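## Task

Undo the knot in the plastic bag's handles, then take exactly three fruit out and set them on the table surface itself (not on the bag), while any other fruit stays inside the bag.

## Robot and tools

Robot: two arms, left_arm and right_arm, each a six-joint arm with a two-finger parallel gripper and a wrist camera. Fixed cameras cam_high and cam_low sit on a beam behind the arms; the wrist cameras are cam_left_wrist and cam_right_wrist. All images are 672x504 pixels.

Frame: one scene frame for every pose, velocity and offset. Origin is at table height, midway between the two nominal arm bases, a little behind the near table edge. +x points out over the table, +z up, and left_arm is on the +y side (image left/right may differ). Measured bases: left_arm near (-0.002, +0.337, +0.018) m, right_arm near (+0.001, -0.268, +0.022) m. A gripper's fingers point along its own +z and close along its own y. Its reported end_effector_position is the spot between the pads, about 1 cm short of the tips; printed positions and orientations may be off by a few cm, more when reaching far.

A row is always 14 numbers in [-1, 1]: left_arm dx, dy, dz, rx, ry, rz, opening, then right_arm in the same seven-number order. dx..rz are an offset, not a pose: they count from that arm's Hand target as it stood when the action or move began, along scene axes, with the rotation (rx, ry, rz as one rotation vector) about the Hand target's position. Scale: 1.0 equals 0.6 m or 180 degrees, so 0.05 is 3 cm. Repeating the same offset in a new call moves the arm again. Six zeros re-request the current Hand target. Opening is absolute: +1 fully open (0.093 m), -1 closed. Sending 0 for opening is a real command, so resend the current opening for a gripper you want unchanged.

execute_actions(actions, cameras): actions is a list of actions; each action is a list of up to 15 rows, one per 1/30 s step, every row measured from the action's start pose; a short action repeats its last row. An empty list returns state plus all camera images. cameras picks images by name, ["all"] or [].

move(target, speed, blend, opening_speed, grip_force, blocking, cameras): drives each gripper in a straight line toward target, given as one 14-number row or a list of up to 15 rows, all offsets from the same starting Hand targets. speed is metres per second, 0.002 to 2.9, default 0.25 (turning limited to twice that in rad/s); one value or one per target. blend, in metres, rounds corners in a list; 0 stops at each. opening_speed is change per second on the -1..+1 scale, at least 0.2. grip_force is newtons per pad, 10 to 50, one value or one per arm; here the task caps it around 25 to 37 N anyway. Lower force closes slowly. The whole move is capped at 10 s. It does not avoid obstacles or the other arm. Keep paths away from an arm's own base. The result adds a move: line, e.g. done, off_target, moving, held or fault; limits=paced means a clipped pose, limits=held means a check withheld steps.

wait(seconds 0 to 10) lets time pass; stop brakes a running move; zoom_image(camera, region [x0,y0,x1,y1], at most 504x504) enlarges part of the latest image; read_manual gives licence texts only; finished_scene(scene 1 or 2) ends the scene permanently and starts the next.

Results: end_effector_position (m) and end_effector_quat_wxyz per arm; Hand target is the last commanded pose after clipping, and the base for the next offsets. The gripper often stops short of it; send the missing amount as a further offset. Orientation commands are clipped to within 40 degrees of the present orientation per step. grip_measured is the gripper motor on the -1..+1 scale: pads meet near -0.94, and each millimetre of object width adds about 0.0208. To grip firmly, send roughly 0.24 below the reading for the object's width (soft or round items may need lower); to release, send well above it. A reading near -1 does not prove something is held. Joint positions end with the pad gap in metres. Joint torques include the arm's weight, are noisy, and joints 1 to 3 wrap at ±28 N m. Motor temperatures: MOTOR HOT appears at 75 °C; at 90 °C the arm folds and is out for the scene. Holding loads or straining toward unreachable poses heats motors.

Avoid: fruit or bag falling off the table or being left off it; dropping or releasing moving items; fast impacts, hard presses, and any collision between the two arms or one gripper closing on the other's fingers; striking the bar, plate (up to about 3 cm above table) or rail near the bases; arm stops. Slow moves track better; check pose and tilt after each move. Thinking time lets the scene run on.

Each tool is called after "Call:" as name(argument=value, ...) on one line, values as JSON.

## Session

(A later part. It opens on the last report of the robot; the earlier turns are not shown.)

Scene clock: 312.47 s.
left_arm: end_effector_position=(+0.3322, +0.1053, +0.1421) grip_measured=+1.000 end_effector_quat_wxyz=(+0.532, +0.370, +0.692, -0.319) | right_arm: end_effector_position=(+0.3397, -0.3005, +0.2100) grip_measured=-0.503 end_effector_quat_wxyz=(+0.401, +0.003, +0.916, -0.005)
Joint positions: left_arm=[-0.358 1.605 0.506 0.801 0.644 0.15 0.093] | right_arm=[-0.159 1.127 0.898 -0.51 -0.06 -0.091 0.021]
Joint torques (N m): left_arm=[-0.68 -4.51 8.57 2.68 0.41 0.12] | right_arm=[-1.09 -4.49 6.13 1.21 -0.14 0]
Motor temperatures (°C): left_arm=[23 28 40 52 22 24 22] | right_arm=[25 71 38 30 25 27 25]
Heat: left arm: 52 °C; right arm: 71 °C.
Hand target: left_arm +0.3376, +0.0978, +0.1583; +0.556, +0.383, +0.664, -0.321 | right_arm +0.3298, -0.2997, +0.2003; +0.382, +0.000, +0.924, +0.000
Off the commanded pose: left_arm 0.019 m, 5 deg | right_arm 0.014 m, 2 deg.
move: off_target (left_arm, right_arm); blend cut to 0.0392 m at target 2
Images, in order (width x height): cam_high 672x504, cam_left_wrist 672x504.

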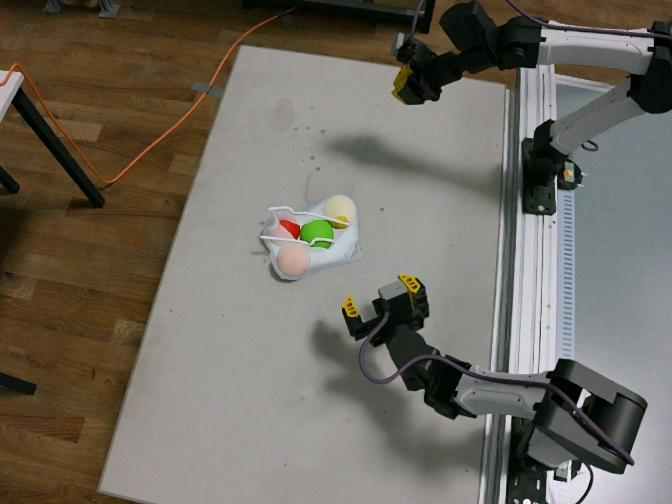

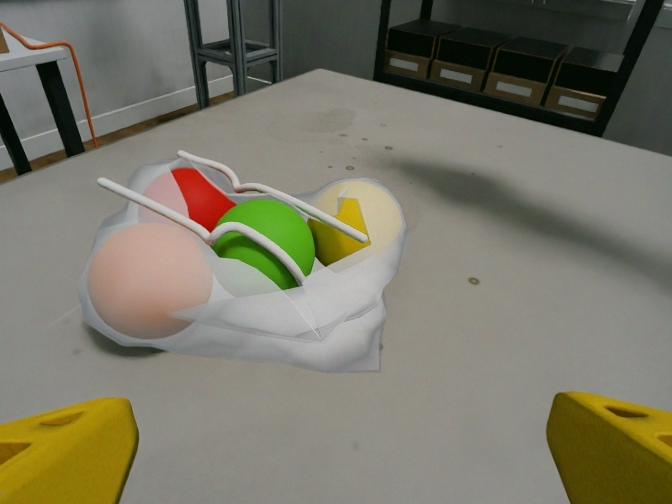

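Call:
zoom_image(camera="cam_left_wrist", region=[60, 130, 430, 400])

Call:
zoom_image(camera="cam_high", region=[240, 175, 390, 300])

Scaled by 1.362 from the camera's 672x504 image, which has a finer 960x720 frame.

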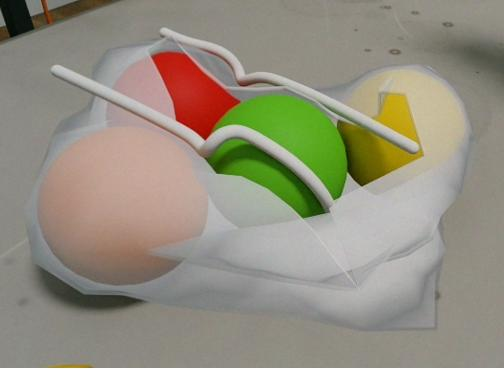

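Scaled by 3.360 from the camera's 672x504 image, which has a finer 960x720 frame.

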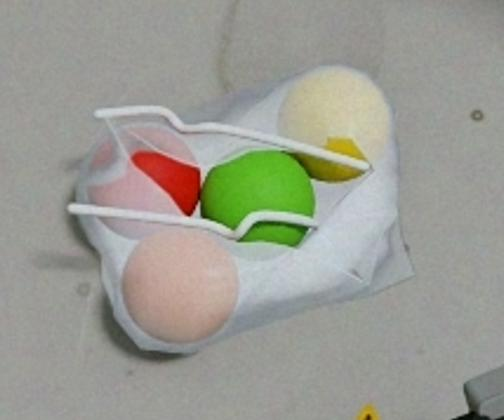

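Call:
move(target=[0.2207,-0.183,-0.0222,0.1014,0.1756,0.3224,-0.44, 0,0,0,0,0,0,-0.5], cameras=["cam_left_wrist","cam_high"])

Scene clock: 374.97 s.
left_arm: end_effector_position=(+0.4726, -0.0125, +0.1482) grip_measured=-0.438 end_effector_quat_wxyz=(+0.390, +0.002, +0.921, -0.015) | right_arm: end_effector_position=(+0.3397, -0.3004, +0.2100) grip_measured=-0.503 end_effector_quat_wxyz=(+0.401, +0.003, +0.916, -0.005)
Joint positions: left_arm=[-0.779 2.303 2.048 -0.659 -0.519 -0.592 0.024] | right_arm=[-0.159 1.127 0.898 -0.511 -0.061 -0.091 0.021]
Joint torques (N m): left_arm=[-0.84 -10.14 10.74 1.23 -0.6 -0.14] | right_arm=[-1.11 -4.44 6.24 1.23 -0.13 0.04]
Motor temperatures (°C): left_arm=[23 29 41 53 22 24 22] | right_arm=[25 44 37 30 24 27 24]
Heat: left arm: 53 °C; right arm: 44 °C.
Hand target: left_arm +0.4699, -0.0121, +0.1452; +0.383, +0.000, +0.924, +0.000 | right_arm +0.3298, -0.2997, +0.2003; +0.382, +0.000, +0.924, +0.000
Off the commanded pose: left_arm 0.004 m, 2 deg | right_arm 0.014 m, 2 deg.
move: off_target (right_arm)
Images, in order (width x height): cam_high 672x504, cam_left_wrist 672x504.

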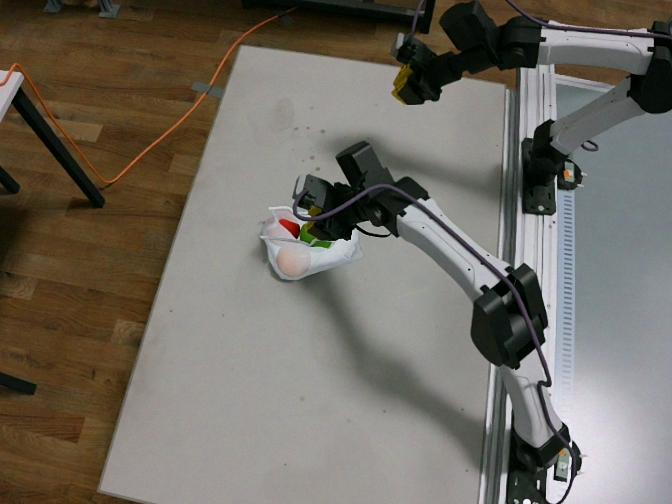

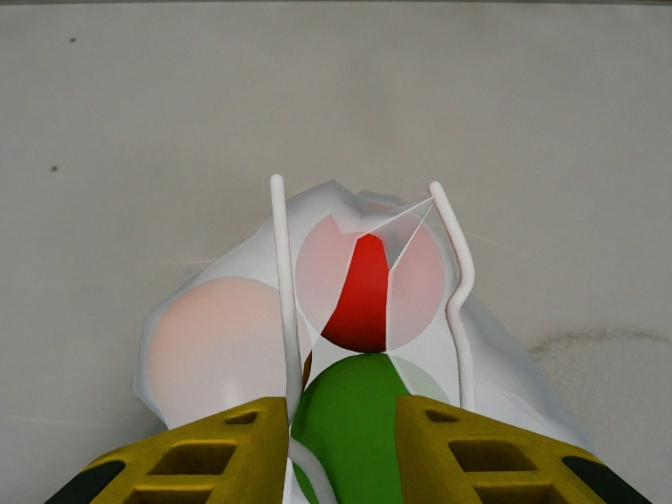

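Call:
move(target=[[0.0368,0.0418,-0.0387,0,0,0,-0.52, 0,0,0,0,0,0,-0.5],[0.095,0.041,-0.095,0,0,0,-0.52, 0,0,0,0,0,0,-0.5]], speed=0.15, blend=[0.01,0], cameras=["cam_left_wrist"])

Scene clock: 393.07 s.
left_arm: end_effector_position=(+0.5219, +0.0211, +0.0925) grip_measured=-0.518 end_effector_quat_wxyz=(+0.382, -0.007, +0.924, +0.013) | right_arm: end_effector_position=(+0.3397, -0.3004, +0.2100) grip_measured=-0.503 end_effector_quat_wxyz=(+0.401, +0.003, +0.916, -0.005)
Joint positions: left_arm=[-0.675 2.436 2.073 -0.555 -0.498 -0.517 0.02] | right_arm=[-0.159 1.127 0.898 -0.511 -0.061 -0.091 0.021]
Joint torques (N m): left_arm=[-0.21 -10.41 9.99 1.84 -0.02 0.15] | right_arm=[-1.11 -4.45 6.24 1.24 -0.18 0.06]
Motor temperatures (°C): left_arm=[23 37 41 50 22 24 22] | right_arm=[25 42 37 30 24 26 24]
Heat: left arm: 50 °C; right arm: 42 °C.
Hand target: left_arm +0.5269, +0.0125, +0.0881; +0.383, +0.000, +0.924, +0.000 | right_arm +0.3298, -0.2997, +0.2003; +0.382, +0.000, +0.924, +0.000
Off the commanded pose: left_arm 0.011 m, 2 deg | right_arm 0.014 m, 2 deg.
move: off_target (left_arm, right_arm)
Images, in order (width x height): cam_left_wrist 672x504.

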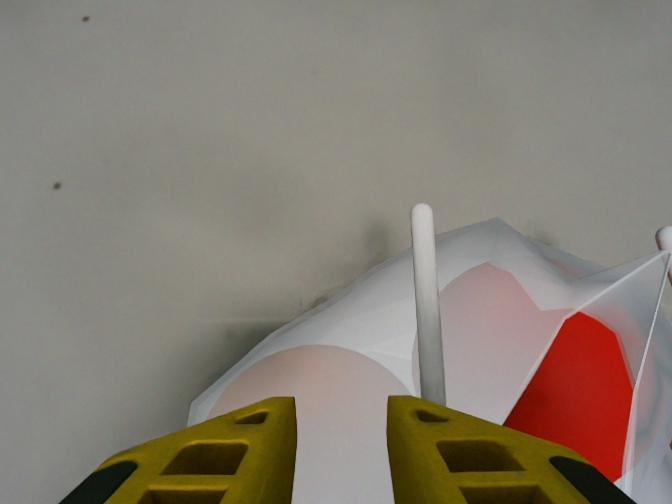

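Call:
move(target=[[-0.02,0.0,0.05,0,0,0,-0.52, 0,0,0,0,0,0,-0.5],[-0.02,-0.032,0.05,0,0,0,-0.52, 0,0,0,0,0,0,-0.5]], speed=0.15, blend=[0.01,0], cameras=["cam_left_wrist"])

Scene clock: 400.80 s.
left_arm: end_effector_position=(+0.5184, -0.0069, +0.1233) grip_measured=-0.518 end_effector_quat_wxyz=(+0.396, +0.000, +0.918, -0.008) | right_arm: end_effector_position=(+0.3397, -0.3004, +0.2100) grip_measured=-0.503 end_effector_quat_wxyz=(+0.401, +0.003, +0.916, -0.005)
Joint positions: left_arm=[-0.715 2.459 2.213 -0.636 -0.498 -0.529 0.02] | right_arm=[-0.159 1.127 0.898 -0.511 -0.061 -0.091 0.021]
Joint torques (N m): left_arm=[-0.42 -11.19 10.51 1.26 -0.35 -0.12] | right_arm=[-0.99 -4.56 6.17 1.2 -0.14 0.07]
Heat: left arm: 50 °C; right arm: 42 °C.
Hand target: left_arm +0.5149, -0.0067, +0.1181; +0.383, +0.000, +0.924, +0.000 | right_arm +0.3298, -0.2997, +0.2003; +0.382, +0.000, +0.924, +0.000
Off the commanded pose: left_arm 0.006 m, 2 deg | right_arm 0.014 m, 2 deg.
move: off_target (right_arm); blend cut to 0.0096 m at target 1
Images, in order (width x height): cam_left_wrist 672x504.

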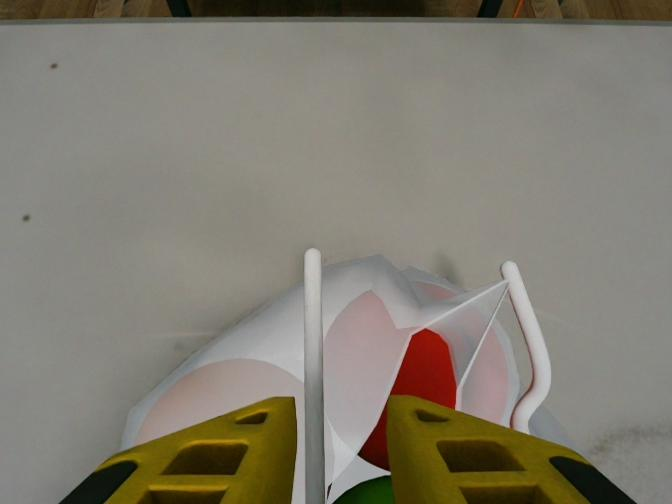

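Call:
move(target=[[0.0,0.0137,-0.02,0,0,0,-0.52, 0,0,0,0,0,0,-0.5],[0.0135,0.0137,-0.0802,0,0,0,-0.52, 0,0,0,0,0,0,-0.5]], speed=0.08, cameras=["cam_left_wrist"])

Scene clock: 409.13 s.
left_arm: end_effector_position=(+0.5226, +0.0015, +0.0914) grip_measured=-0.518 end_effector_quat_wxyz=(+0.394, -0.006, +0.919, -0.003) | right_arm: end_effector_position=(+0.3397, -0.3004, +0.2100) grip_measured=-0.503 end_effector_quat_wxyz=(+0.401, +0.003, +0.916, -0.005)
Joint positions: left_arm=[-0.699 2.47 2.11 -0.529 -0.498 -0.529 0.02] | right_arm=[-0.159 1.127 0.898 -0.511 -0.061 -0.091 0.021]
Joint torques (N m): left_arm=[0.2 -10.37 6.32 1.97 -0.15 0.1] | right_arm=[-1.11 -4.42 6.27 1.23 -0.14 0.02]
Heat: left arm: 50 °C; right arm: 41 °C.
Hand target: left_arm +0.5231, +0.0017, +0.0698; +0.383, +0.000, +0.924, +0.000 | right_arm +0.3298, -0.2997, +0.2003; +0.382, +0.000, +0.924, +0.000
Off the commanded pose: left_arm 0.021 m, 1 deg | right_arm 0.014 m, 2 deg.
move: off_target (left_arm, right_arm)
Images, in order (width x height): cam_left_wrist 672x504.

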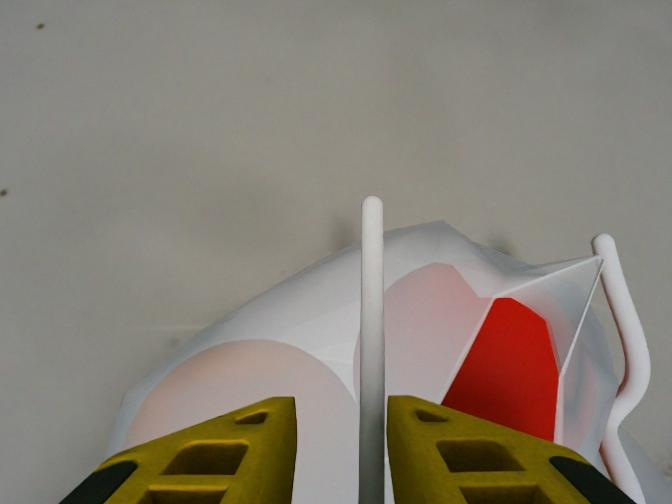

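Call:
wait(seconds=0, cameras=["cam_low","cam_high"])

Call:
zoom_image(camera="cam_low", region=[280, 200, 460, 320])

Scene clock: 412.67 s.
left_arm: end_effector_position=(+0.5226, +0.0015, +0.0914) grip_measured=-0.518 end_effector_quat_wxyz=(+0.394, -0.006, +0.919, -0.003) | right_arm: end_effector_position=(+0.3397, -0.3004, +0.2100) grip_measured=-0.503 end_effector_quat_wxyz=(+0.401, +0.003, +0.916, -0.005)
Joint positions: left_arm=[-0.699 2.47 2.11 -0.529 -0.498 -0.529 0.02] | right_arm=[-0.159 1.127 0.898 -0.511 -0.061 -0.091 0.021]
Joint torques (N m): left_arm=[0.2 -10.44 6.28 1.93 -0.16 0.09] | right_arm=[-1.13 -4.37 6.16 1.25 -0.15 0.01]
Heat: left arm: 50 °C; right arm: 41 °C.
Hand target: left_arm +0.5231, +0.0017, +0.0698; +0.383, +0.000, +0.924, +0.000 | right_arm +0.3298, -0.2997, +0.2003; +0.382, +0.000, +0.924, +0.000
Tool commands: left_gripper/opening=-0.52 right_gripper/opening=-0.5
Off the commanded pose: left_arm 0.021 m, 1 deg | right_arm 0.014 m, 2 deg.
Images, in order (width x height): cam_high 672x504, cam_low 672x504.

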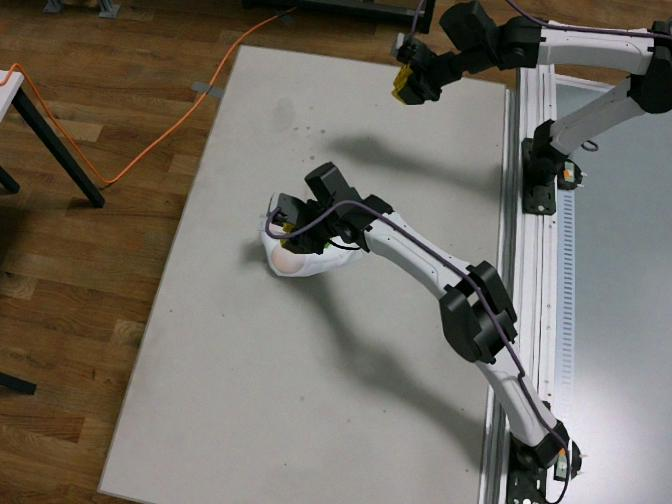

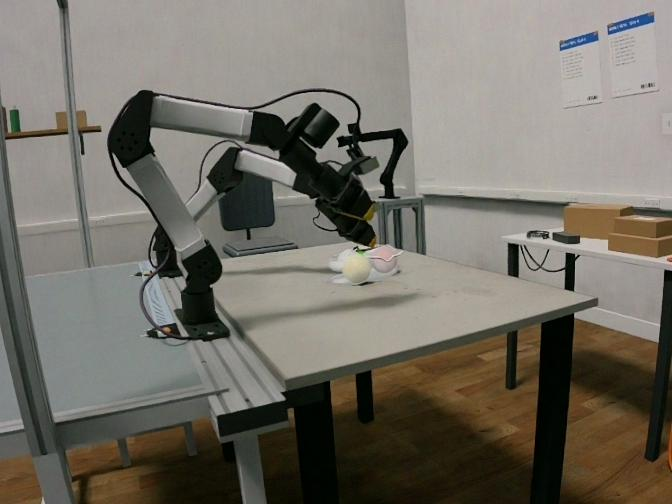

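Scaled by 2.800 from the camera's 672x504 image, which has a finer 960x720 frame.

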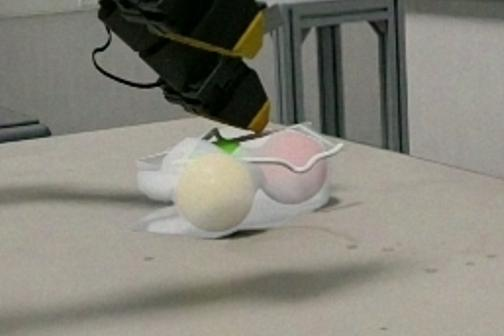

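Call:
move(target=[0.015,0.0,-0.02,0,0,0,-0.52, 0,0,0,0,0,0,-0.5], speed=0.08, cameras=["cam_left_wrist"])

Scene clock: 419.07 s.
left_arm: end_effector_position=(+0.5347, -0.0012, +0.0889) grip_measured=-0.518 end_effector_quat_wxyz=(+0.411, -0.013, +0.911, -0.014) | right_arm: end_effector_position=(+0.3397, -0.3004, +0.2100) grip_measured=-0.503 end_effector_quat_wxyz=(+0.401, +0.003, +0.916, -0.005)
Joint positions: left_arm=[-0.69 2.494 2.117 -0.461 -0.498 -0.521 0.02] | right_arm=[-0.159 1.127 0.898 -0.511 -0.061 -0.091 0.021]
Joint torques (N m): left_arm=[0.17 -9.29 8.44 1.52 -0.07 0.14] | right_arm=[-1.02 -4.57 6.12 1.23 -0.13 0.07]
Heat: left arm: 50 °C; right arm: 41 °C.
Hand target: left_arm +0.5320, +0.0016, +0.0580; +0.383, +0.000, +0.924, +0.000 | right_arm +0.3298, -0.2997, +0.2003; +0.382, +0.000, +0.924, +0.000
Off the commanded pose: left_arm 0.031 m, 4 deg | right_arm 0.014 m, 2 deg.
move: off_target (left_arm, right_arm)
Images, in order (width x height): cam_left_wrist 672x504.

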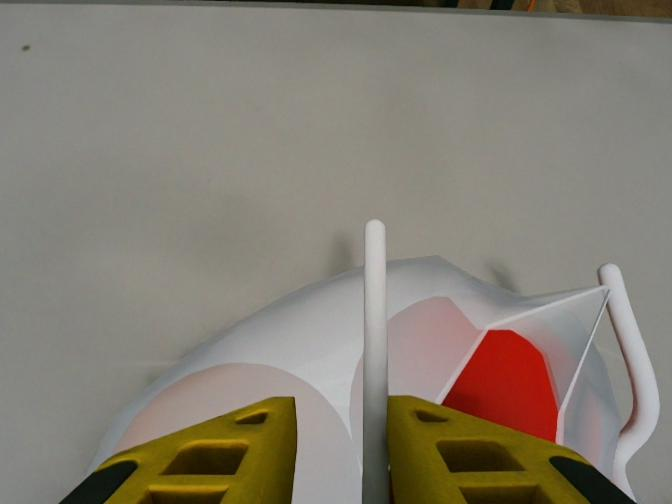

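Call:
move(target=[[0.0,0.0,0.08,0,0,0,-0.52, 0,0,0,0,0,0,-0.5],[0.0267,-0.0018,0.0833,-0.0036,-0.0164,-0.139,-0.44, 0,0,0,0,0,0,-0.5]], speed=0.15, cameras=["cam_left_wrist"])

Scene clock: 472.73 s.
left_arm: end_effector_position=(+0.5457, +0.0042, +0.0870) grip_measured=-0.442 end_effector_quat_wxyz=(+0.376, +0.194, +0.903, -0.073) | right_arm: end_effector_position=(+0.3397, -0.3004, +0.2100) grip_measured=-0.503 end_effector_quat_wxyz=(+0.401, +0.003, +0.916, -0.005)
Joint positions: left_arm=[-0.583 2.439 2.032 -0.381 -0.139 -0.099 0.024] | right_arm=[-0.159 1.127 0.898 -0.511 -0.061 -0.091 0.021]
Joint torques (N m): left_arm=[-0.08 -15.2 6.61 2.23 0.16 0.16] | right_arm=[-0.94 -4.51 6.19 1.24 -0.12 0.06]
Motor temperatures (°C): left_arm=[23 45 43 47 21 24 22] | right_arm=[24 39 37 31 24 26 24]
Heat: left arm: 47 °C; right arm: 39 °C.
Hand target: left_arm +0.5481, +0.0006, +0.1078; +0.397, +0.198, +0.892, -0.088 | right_arm +0.3298, -0.2997, +0.2003; +0.382, +0.000, +0.924, +0.000
Off the commanded pose: left_arm 0.021 m, 3 deg | right_arm 0.014 m, 2 deg.
move: off_target (left_arm, right_arm); target 2's new opening was sent with left_arm's hand 0.022 m and 3 deg from that target
Images, in order (width x height): cam_left_wrist 672x504.

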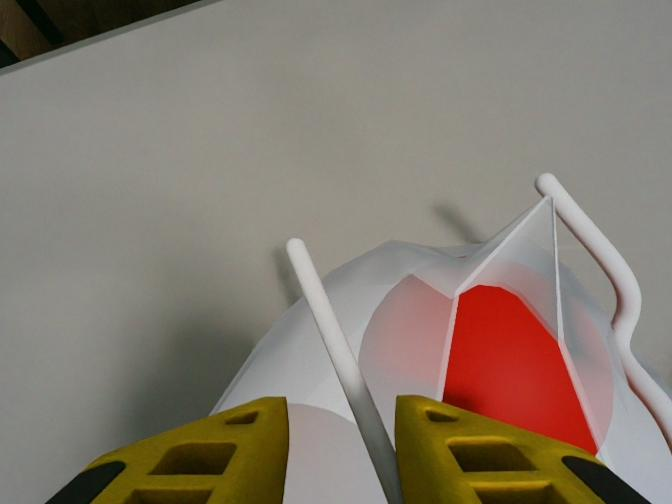

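Call:
move(target=[0.0265,-0.0168,-0.0547,0,0,0,-0.44, 0,0,0,0,0,0,-0.5], speed=0.08, cameras=["cam_left_wrist"])

Scene clock: 483.73 s.
left_arm: end_effector_position=(+0.5596, -0.0053, +0.0834) grip_measured=-0.442 end_effector_quat_wxyz=(+0.397, +0.191, +0.894, -0.082) | right_arm: end_effector_position=(+0.3397, -0.3004, +0.2100) grip_measured=-0.503 end_effector_quat_wxyz=(+0.401, +0.003, +0.916, -0.005)
Joint positions: left_arm=[-0.583 2.491 2.079 -0.324 -0.138 -0.096 0.024] | right_arm=[-0.159 1.127 0.898 -0.511 -0.061 -0.091 0.021]
Joint torques (N m): left_arm=[0.03 -10.52 10 2.12 0.16 0.17] | right_arm=[-1.1 -4.52 6.26 1.22 -0.18 0.03]
Motor temperatures (°C): left_arm=[23 52 42 49 21 24 22] | right_arm=[24 39 37 31 24 26 24]
Heat: left arm: 52 °C; right arm: 39 °C.
Hand target: left_arm +0.5640, -0.0095, +0.0753; +0.398, +0.198, +0.892, -0.088 | right_arm +0.3298, -0.2997, +0.2003; +0.382, +0.000, +0.924, +0.000
Off the commanded pose: left_arm 0.010 m, 1 deg | right_arm 0.014 m, 2 deg.
move: off_target (right_arm)
Images, in order (width x height): cam_left_wrist 672x504.

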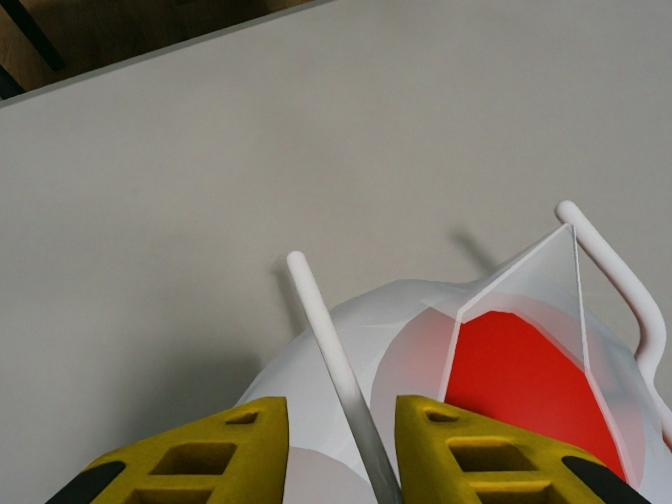

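Call:
move(target=[0.01,-0.005,-0.0333,0,0,0,-0.44, 0,0,0,0,0,0,-0.5], speed=0.08, cameras=["cam_left_wrist"])

Scene clock: 488.07 s.
left_arm: end_effector_position=(+0.5728, -0.0101, +0.0817) grip_measured=-0.442 end_effector_quat_wxyz=(+0.420, +0.185, +0.884, -0.089) | right_arm: end_effector_position=(+0.3397, -0.3004, +0.2100) grip_measured=-0.503 end_effector_quat_wxyz=(+0.401, +0.003, +0.916, -0.005)
Joint positions: left_arm=[-0.578 2.531 2.107 -0.262 -0.138 -0.095 0.024] | right_arm=[-0.159 1.127 0.898 -0.511 -0.061 -0.091 0.021]
Joint torques (N m): left_arm=[-0.13 -9.65 9.07 1.93 0.2 0.15] | right_arm=[-1.02 -4.55 6.2 1.23 -0.15 0.06]
Heat: left arm: 50 °C; right arm: 39 °C.
Hand target: left_arm +0.5700, -0.0125, +0.0551; +0.398, +0.198, +0.892, -0.088 | right_arm +0.3298, -0.2997, +0.2003; +0.382, +0.000, +0.924, +0.000
Off the commanded pose: left_arm 0.027 m, 3 deg | right_arm 0.014 m, 2 deg.
move: off_target (left_arm, right_arm)
Images, in order (width x height): cam_left_wrist 672x504.

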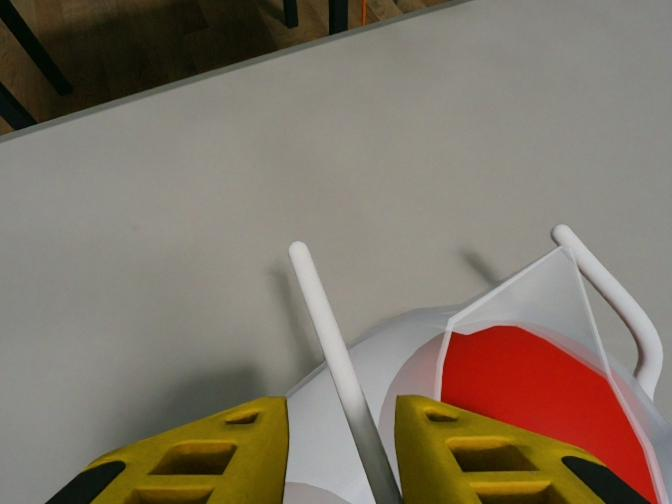

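Call:
zoom_image(camera="cam_left_wrist", region=[250, 220, 450, 420])

Call:
zoom_image(camera="cam_left_wrist", region=[240, 370, 440, 504])

Scaled by 2.520 from the camera's 672x504 image, which has a finer 960x720 frame.

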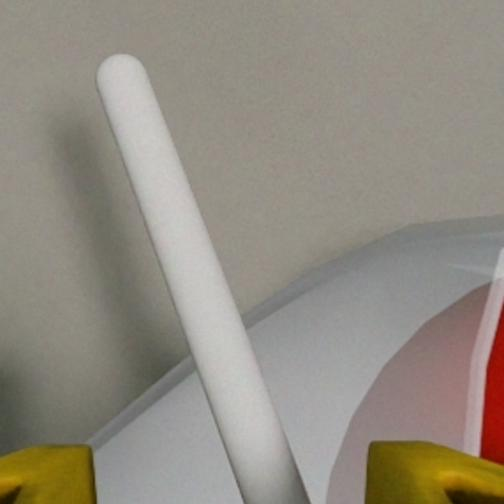

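Scaled by 2.520 from the camera's 672x504 image, which has a finer 960x720 frame.

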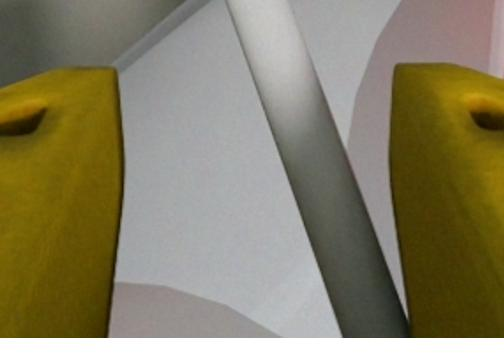

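Call:
move(target=[0.0,0.0,0.02,0,0,0,-1, 0,0,0,0,0,0,-0.5], opening_speed=0.4, cameras=["cam_left_wrist"])

Scene clock: 509.67 s.
left_arm: end_effector_position=(+0.5747, -0.0118, +0.0832) grip_measured=-0.987 end_effector_quat_wxyz=(+0.422, +0.185, +0.883, -0.091) | right_arm: end_effector_position=(+0.3397, -0.3004, +0.2100) grip_measured=-0.503 end_effector_quat_wxyz=(+0.401, +0.003, +0.916, -0.005)
Joint positions: left_arm=[-0.578 2.537 2.121 -0.261 -0.136 -0.095 0] | right_arm=[-0.159 1.127 0.898 -0.511 -0.061 -0.091 0.021]
Joint torques (N m): left_arm=[-0.17 -10.92 10.54 1.53 0.15 0.16] | right_arm=[-1.13 -4.49 6.11 1.2 -0.13 0.03]
Motor temperatures (°C): left_arm=[23 44 44 49 21 24 22] | right_arm=[24 39 37 31 24 26 24]
Heat: left arm: 49 °C; right arm: 39 °C.
Hand target: left_arm +0.5700, -0.0125, +0.0671; +0.397, +0.198, +0.892, -0.088 | right_arm +0.3298, -0.2997, +0.2003; +0.382, +0.000, +0.924, +0.000
Off the commanded pose: left_arm 0.017 m, 3 deg | right_arm 0.014 m, 2 deg.
move: off_target (left_arm, right_arm)
Images, in order (width x height): cam_left_wrist 672x504.

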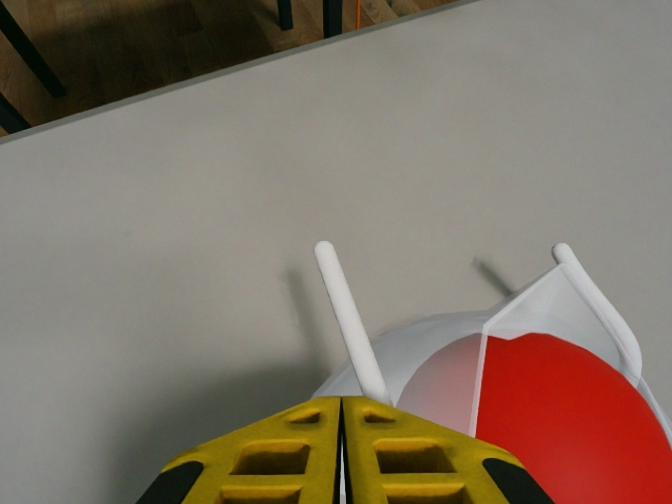

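Call:
move(target=[[-0.02,0.01,0.12,0,0,0,-1, 0,0,0,0,0,0,-0.5],[-0.4,0.0375,0.1548,0.0278,0.1257,0.1371,-0.44, 0,0,0,0,0,0,-0.5]], speed=0.25, blend=[0.03,0], cameras=["cam_left_wrist","cam_high"])

Scene clock: 534.37 s.
left_arm: end_effector_position=(+0.3331, +0.0025, +0.1490) grip_measured=-0.442 end_effector_quat_wxyz=(+0.213, +0.007, +0.977, -0.007) | right_arm: end_effector_position=(+0.3397, -0.3004, +0.2100) grip_measured=-0.503 end_effector_quat_wxyz=(+0.401, +0.003, +0.916, -0.005)
Joint positions: left_arm=[-0.907 2.095 1.904 -1.093 -0.34 -0.843 0.024] | right_arm=[-0.159 1.127 0.898 -0.511 -0.061 -0.091 0.021]
Joint torques (N m): left_arm=[-0.32 -11.7 7.72 0.65 -0.53 -0.11] | right_arm=[-1.09 -4.46 6.24 1.2 -0.14 0.05]
Motor temperatures (°C): left_arm=[23 49 44 47 21 24 22] | right_arm=[24 38 37 31 24 26 24]
Heat: left arm: 49 °C; right arm: 38 °C.
Hand target: left_arm +0.3299, +0.0100, +0.1600; +0.217, +0.000, +0.976, +0.000 | right_arm +0.3298, -0.2997, +0.2003; +0.382, +0.000, +0.924, +0.000
Off the commanded pose: left_arm 0.014 m, 1 deg | right_arm 0.014 m, 2 deg.
move: off_target (left_arm, right_arm); target 2's new opening was sent with left_arm's hand 0.014 m and 1 deg from that target
Images, in order (width x height): cam_high 672x504, cam_left_wrist 672x504.

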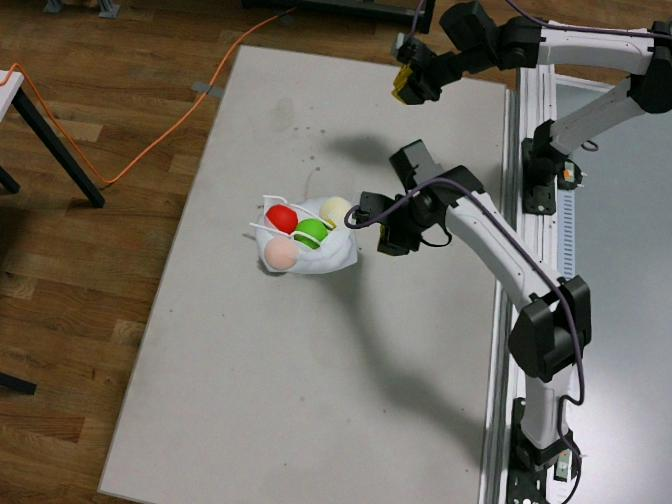

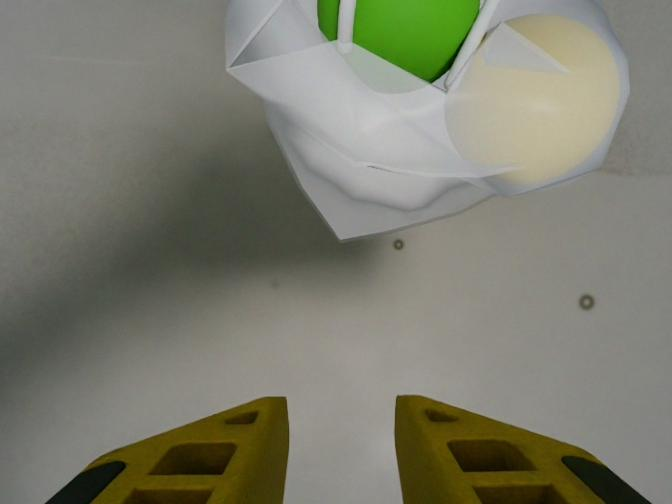

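Call:
zoom_image(camera="cam_left_wrist", region=[190, 0, 650, 280])

Call:
zoom_image(camera="cam_high", region=[230, 175, 380, 300])

Scaled by 1.096 from the camera's 672x504 image, which has a finer 960x720 frame.

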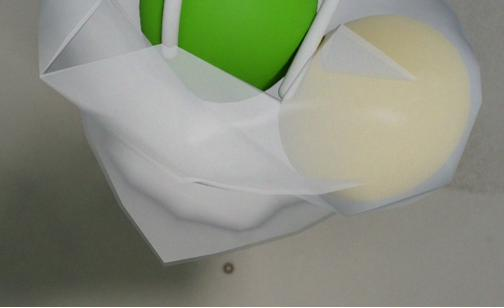

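Scaled by 3.360 from the camera's 672x504 image, which has a finer 960x720 frame.

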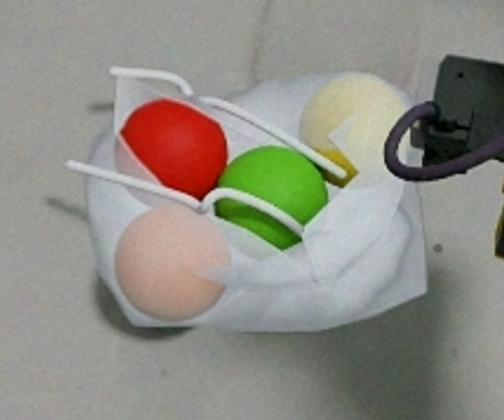

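Call:
move(target=[[0.0,0.317,0.0,0,0,0,-0.44, 0.0,0.0,0.03,0,0.05,0,1],[0.0,0.317,0.0,0,0,0,-0.44, 0.2,0.433,0.0167,0,0.111,0,1]], speed=0.3, blend=[0.02,0], cameras=["cam_right_wrist","cam_high"])

Call:
zoom_image(camera="cam_high", region=[230, 175, 380, 300])

Scene clock: 579.67 s.
left_arm: end_effector_position=(+0.3265, +0.2043, +0.1558) grip_measured=-0.442 end_effector_quat_wxyz=(+0.202, -0.004, +0.979, +0.017) | right_arm: end_effector_position=(+0.4493, -0.0403, +0.2144) grip_measured=+1.000 end_effector_quat_wxyz=(+0.223, -0.003, +0.975, +0.007)
Joint positions: left_arm=[-0.501 1.561 1.264 -0.923 -0.238 -0.468 0.024] | right_arm=[0.514 2.179 2.264 -1.262 0.239 0.499 0.093]
Joint torques (N m): left_arm=[0.01 -7.36 6.38 1.55 0.01 0.18] | right_arm=[-0.13 -9.74 9.2 0.71 0.31 0.22]
Motor temperatures (°C): left_arm=[23 53 44 41 22 24 22] | right_arm=[24 38 37 31 24 26 24]
Heat: left arm: 53 °C; right arm: 38 °C.
Hand target: left_arm +0.3299, +0.2001, +0.1600; +0.217, +0.000, +0.976, +0.000 | right_arm +0.4498, -0.0400, +0.2105; +0.216, +0.000, +0.976, +0.000
Off the commanded pose: left_arm 0.007 m, 3 deg | right_arm 0.004 m, 1 deg.
move: off_target (left_arm)
Images, in order (width x height): cam_high 672x504, cam_right_wrist 672x504.

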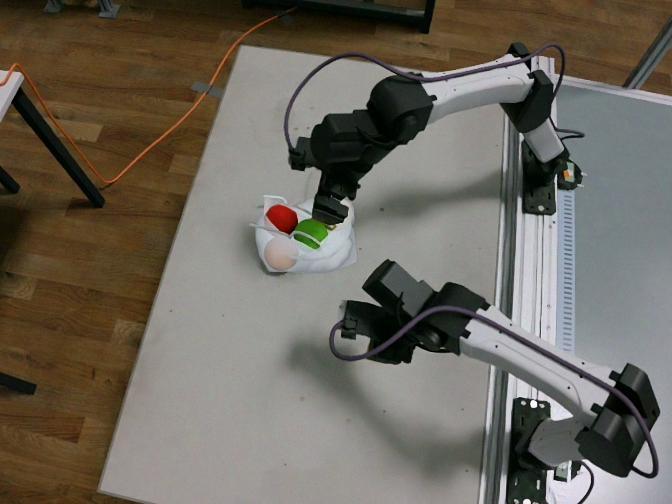

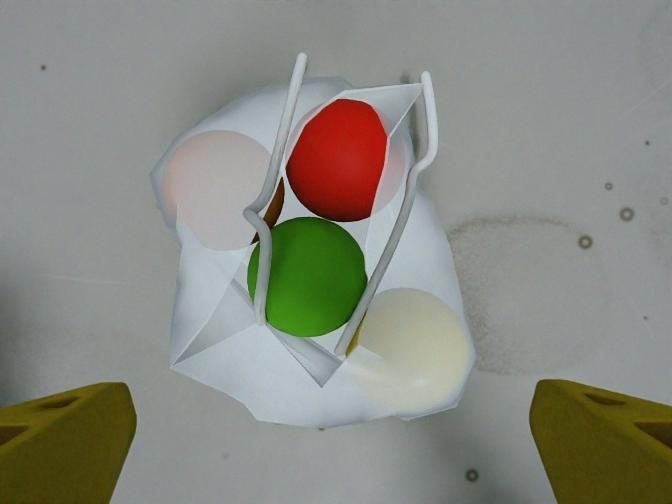

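Scaled by 3.360 from the camera's 672x504 image, which has a finer 960x720 frame.

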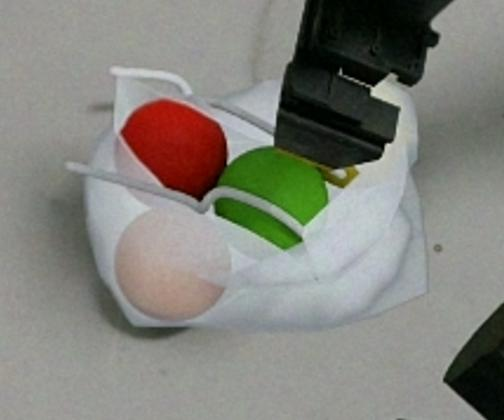

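Call:
zoom_image(camera="cam_right_wrist", region=[140, 40, 500, 440])

Scaled by 1.260 from the camera's 672x504 image, which has a finer 960x720 frame.

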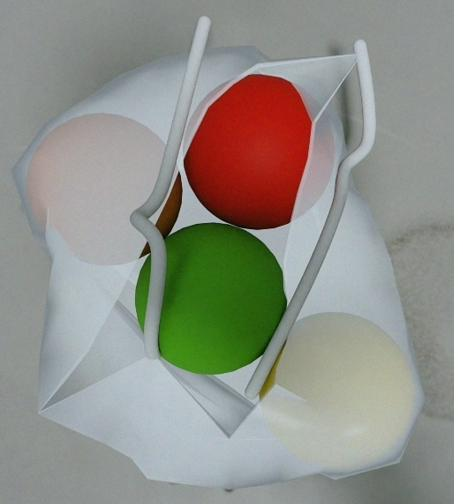

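Call:
move(target=[0,0,0,0,0,0,-0.44, 0.05,-0.035,-0.1642,0.0055,0.0272,-0.1277,-0.44], speed=0.25, cameras=["cam_right_wrist"])

Scene clock: 630.17 s.
left_arm: end_effector_position=(+0.3265, +0.2043, +0.1558) grip_measured=-0.442 end_effector_quat_wxyz=(+0.202, -0.004, +0.979, +0.017) | right_arm: end_effector_position=(+0.4708, -0.0621, +0.1127) grip_measured=-0.437 end_effector_quat_wxyz=(+0.159, +0.188, +0.968, -0.038)
Joint positions: left_arm=[-0.501 1.561 1.264 -0.923 -0.238 -0.468 0.024] | right_arm=[0.465 2.392 2.264 -1.245 0.283 0.862 0.024]
Joint torques (N m): left_arm=[0.03 -7.42 6.39 1.52 0.02 0.18] | right_arm=[-0.7 -11.4 9.01 0.69 0.39 0.2]
Motor temperatures (°C): left_arm=[23 39 41 41 21 24 22] | right_arm=[24 49 39 29 24 26 24]
Heat: left arm: 41 °C; right arm: 49 °C.
Hand target: left_arm +0.3299, +0.2001, +0.1600; +0.217, +0.000, +0.976, +0.000 | right_arm +0.4797, -0.0610, +0.1118; +0.170, +0.196, +0.965, -0.035
Off the commanded pose: left_arm 0.007 m, 3 deg | right_arm 0.009 m, 2 deg.
move: off_target (left_arm)
Images, in order (width x height): cam_right_wrist 672x504.

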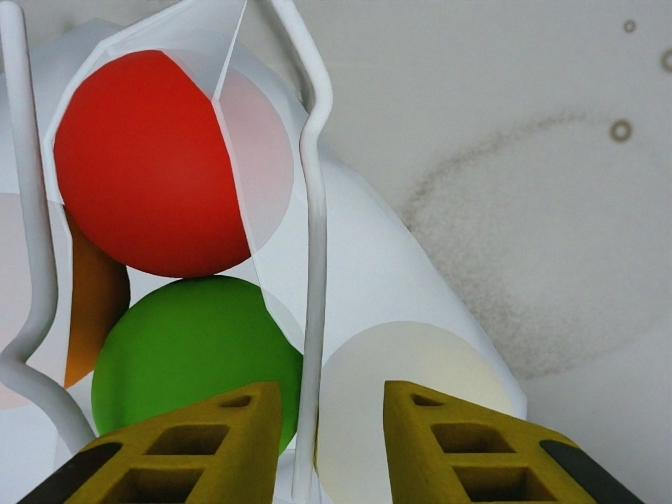

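Call:
move(target=[0,0,0,0,0,0,-0.44, 0.02,0.003,-0.0697,0,0,0,-0.44], speed=0.12, cameras=["cam_right_wrist"])

Scene clock: 639.60 s.
left_arm: end_effector_position=(+0.3265, +0.2043, +0.1558) grip_measured=-0.442 end_effector_quat_wxyz=(+0.202, -0.004, +0.979, +0.017) | right_arm: end_effector_position=(+0.4877, -0.0575, +0.0820) grip_measured=-0.437 end_effector_quat_wxyz=(+0.169, +0.195, +0.966, -0.030)
Joint positions: left_arm=[-0.501 1.561 1.264 -0.923 -0.238 -0.468 0.024] | right_arm=[0.456 2.446 2.233 -1.132 0.284 0.862 0.024]
Joint torques (N m): left_arm=[-0.05 -7.36 6.35 1.56 0.02 0.16] | right_arm=[-0.8 -11.71 6.05 0.83 0.34 0.11]
Heat: left arm: 41 °C; right arm: 51 °C.
Hand target: left_arm +0.3299, +0.2001, +0.1600; +0.217, +0.000, +0.976, +0.000 | right_arm +0.4919, -0.0591, +0.0701; +0.170, +0.196, +0.965, -0.035
Off the commanded pose: left_arm 0.007 m, 3 deg | right_arm 0.013 m, 1 deg.
move: off_target (left_arm, right_arm)
Images, in order (width x height): cam_right_wrist 672x504.

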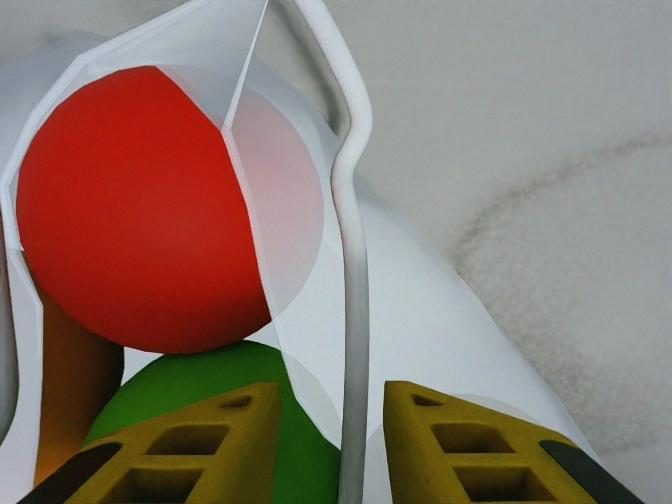

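Call:
move(target=[0,0,0,0,0,0,-0.44, 0.003,-0.006,-0.0233,0,0,0,-0.44], speed=0.1, cameras=["cam_right_wrist"])

Scene clock: 644.40 s.
left_arm: end_effector_position=(+0.3265, +0.2043, +0.1558) grip_measured=-0.442 end_effector_quat_wxyz=(+0.202, -0.004, +0.979, +0.017) | right_arm: end_effector_position=(+0.4939, -0.0618, +0.0725) grip_measured=-0.437 end_effector_quat_wxyz=(+0.178, +0.201, +0.963, -0.028)
Joint positions: left_arm=[-0.501 1.561 1.264 -0.923 -0.238 -0.468 0.024] | right_arm=[0.445 2.446 2.191 -1.072 0.291 0.862 0.024]
Joint torques (N m): left_arm=[0.01 -7.39 6.46 1.55 0.02 0.17] | right_arm=[-0.51 -11.77 5.12 0.84 0.26 0.02]
Heat: left arm: 41 °C; right arm: 50 °C.
Hand target: left_arm +0.3299, +0.2001, +0.1600; +0.217, +0.000, +0.976, +0.000 | right_arm +0.4936, -0.0627, +0.0561; +0.170, +0.196, +0.965, -0.035
Off the commanded pose: left_arm 0.007 m, 3 deg | right_arm 0.016 m, 1 deg.
move: off_target (left_arm, right_arm)
Images, in order (width x height): cam_right_wrist 672x504.

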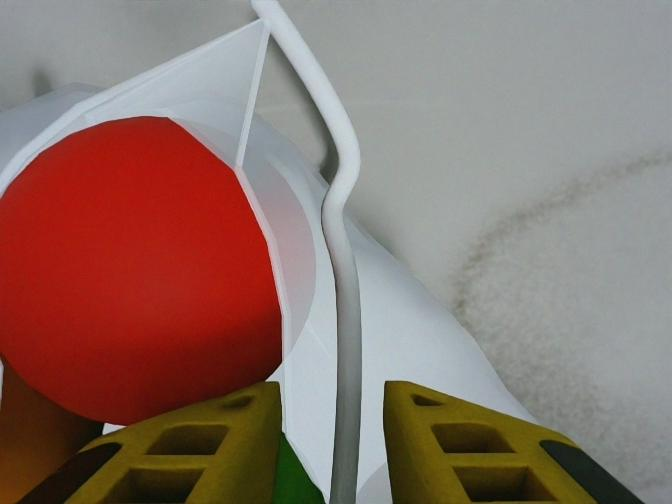

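Call:
zoom_image(camera="cam_right_wrist", region=[260, 300, 420, 504])

Scaled by 2.471 from the camera's 672x504 image, which has a finer 960x720 frame.

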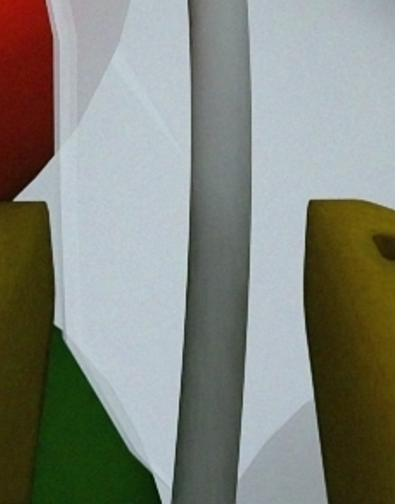

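Call:
move(target=[0,0,0,0,0,0,-0.44, 0.0033,-0.0015,-0.0233,0,0,0,-0.44], speed=0.1, cameras=["cam_right_wrist"])

Call:
zoom_image(camera="cam_right_wrist", region=[260, 300, 420, 504])

Scene clock: 655.07 s.
left_arm: end_effector_position=(+0.3265, +0.2043, +0.1558) grip_measured=-0.442 end_effector_quat_wxyz=(+0.202, -0.004, +0.979, +0.017) | right_arm: end_effector_position=(+0.4959, -0.0622, +0.0643) grip_measured=-0.437 end_effector_quat_wxyz=(+0.183, +0.201, +0.962, -0.028)
Joint positions: left_arm=[-0.501 1.561 1.264 -0.923 -0.238 -0.468 0.024] | right_arm=[0.444 2.446 2.156 -1.028 0.297 0.859 0.024]
Joint torques (N m): left_arm=[0.06 -7.36 6.39 1.54 0.01 0.17] | right_arm=[-0.88 -10.86 5.14 0.88 0.19 0.05]
Heat: left arm: 41 °C; right arm: 50 °C.
Hand target: left_arm +0.3299, +0.2001, +0.1600; +0.217, +0.000, +0.976, +0.000 | right_arm +0.4956, -0.0636, +0.0421; +0.170, +0.196, +0.965, -0.035
Off the commanded pose: left_arm 0.007 m, 3 deg | right_arm 0.022 m, 2 deg.
move: off_target (left_arm, right_arm)
Images, in order (width x height): cam_right_wrist 672x504.

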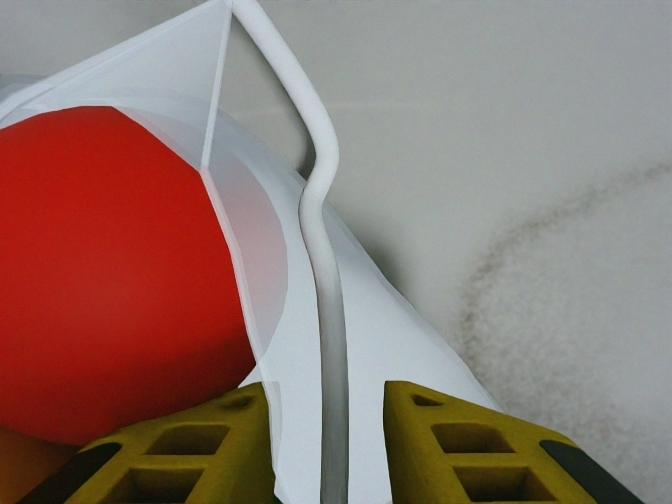

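Scaled by 2.471 from the camera's 672x504 image, which has a finer 960x720 frame.

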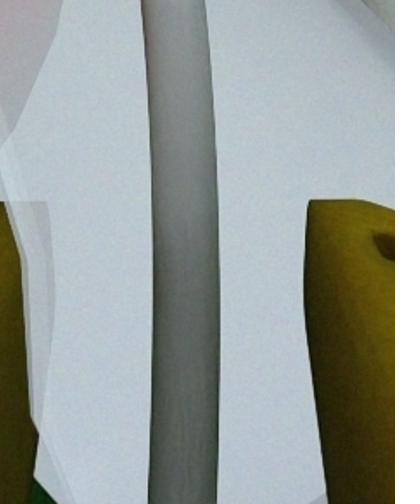

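Call:
move(target=[0,0,0,0,0,0,-0.44, 0.0033,-0.0005,-0.025,0,0,0,-0.44], speed=0.1, cameras=["cam_right_wrist"])

Scene clock: 660.33 s.
left_arm: end_effector_position=(+0.3265, +0.2043, +0.1558) grip_measured=-0.442 end_effector_quat_wxyz=(+0.202, -0.004, +0.979, +0.017) | right_arm: end_effector_position=(+0.5034, -0.0617, +0.0599) grip_measured=-0.437 end_effector_quat_wxyz=(+0.195, +0.204, +0.959, -0.019)
Joint positions: left_arm=[-0.501 1.561 1.264 -0.923 -0.238 -0.468 0.024] | right_arm=[0.439 2.446 2.13 -0.969 0.297 0.855 0.024]
Joint torques (N m): left_arm=[-0.05 -7.32 6.27 1.53 0.01 0.18] | right_arm=[-0.53 -9.81 4.66 0.84 0.13 0.03]
Heat: left arm: 41 °C; right arm: 50 °C.
Hand target: left_arm +0.3299, +0.2001, +0.1600; +0.217, +0.000, +0.976, +0.000 | right_arm +0.4975, -0.0639, +0.0271; +0.170, +0.196, +0.965, -0.035
Off the commanded pose: left_arm 0.007 m, 3 deg | right_arm 0.033 m, 4 deg.
move: off_target (left_arm, right_arm)
Images, in order (width x height): cam_right_wrist 672x504.

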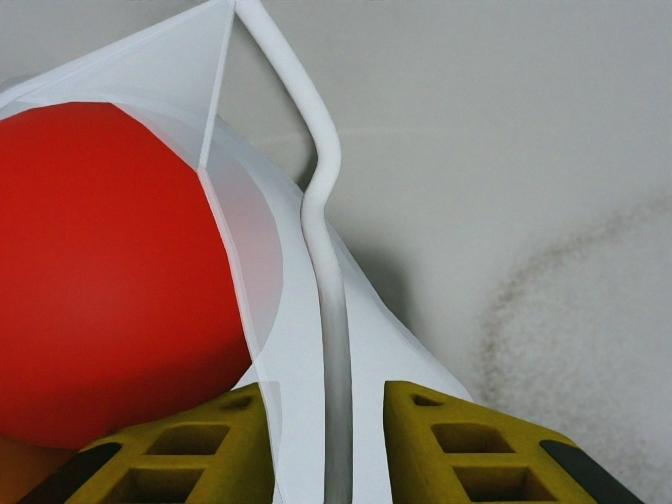

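Call:
move(target=[0,0,0,0,0,0,-0.44, 0.005,0.002,0.04,0,0,0,-1], opening_speed=0.5, cameras=["cam_right_wrist"])

Scene clock: 663.90 s.
left_arm: end_effector_position=(+0.3265, +0.2043, +0.1558) grip_measured=-0.442 end_effector_quat_wxyz=(+0.202, -0.004, +0.979, +0.017) | right_arm: end_effector_position=(+0.5013, -0.0630, +0.0598) grip_measured=-0.889 end_effector_quat_wxyz=(+0.183, +0.202, +0.962, -0.029)
Joint positions: left_arm=[-0.501 1.561 1.264 -0.923 -0.238 -0.468 0.024] | right_arm=[0.439 2.473 2.187 -1.032 0.298 0.854 0.003]
Joint torques (N m): left_arm=[-0.05 -7.5 6.32 1.54 0.01 0.18] | right_arm=[-0.53 -11.23 9.24 0.46 0.14 0.02]
Heat: left arm: 41 °C; right arm: 50 °C.
Hand target: left_arm +0.3299, +0.2001, +0.1600; +0.217, +0.000, +0.976, +0.000 | right_arm +0.5005, -0.0626, +0.0512; +0.170, +0.196, +0.965, -0.035
Off the commanded pose: left_arm 0.007 m, 3 deg | right_arm 0.009 m, 2 deg.
move: off_target (left_arm)
Images, in order (width x height): cam_right_wrist 672x504.

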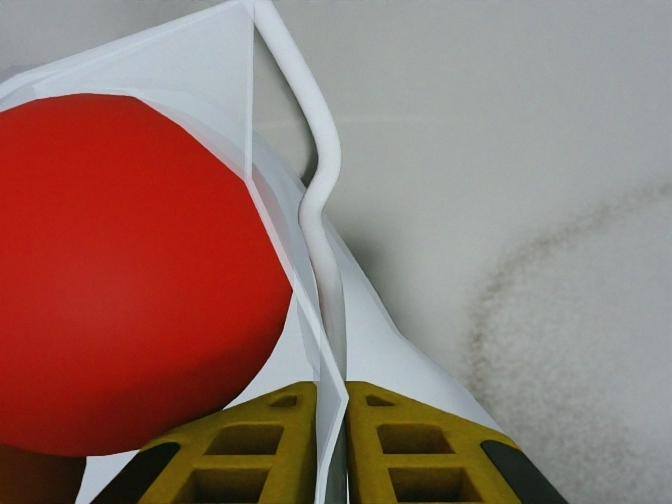

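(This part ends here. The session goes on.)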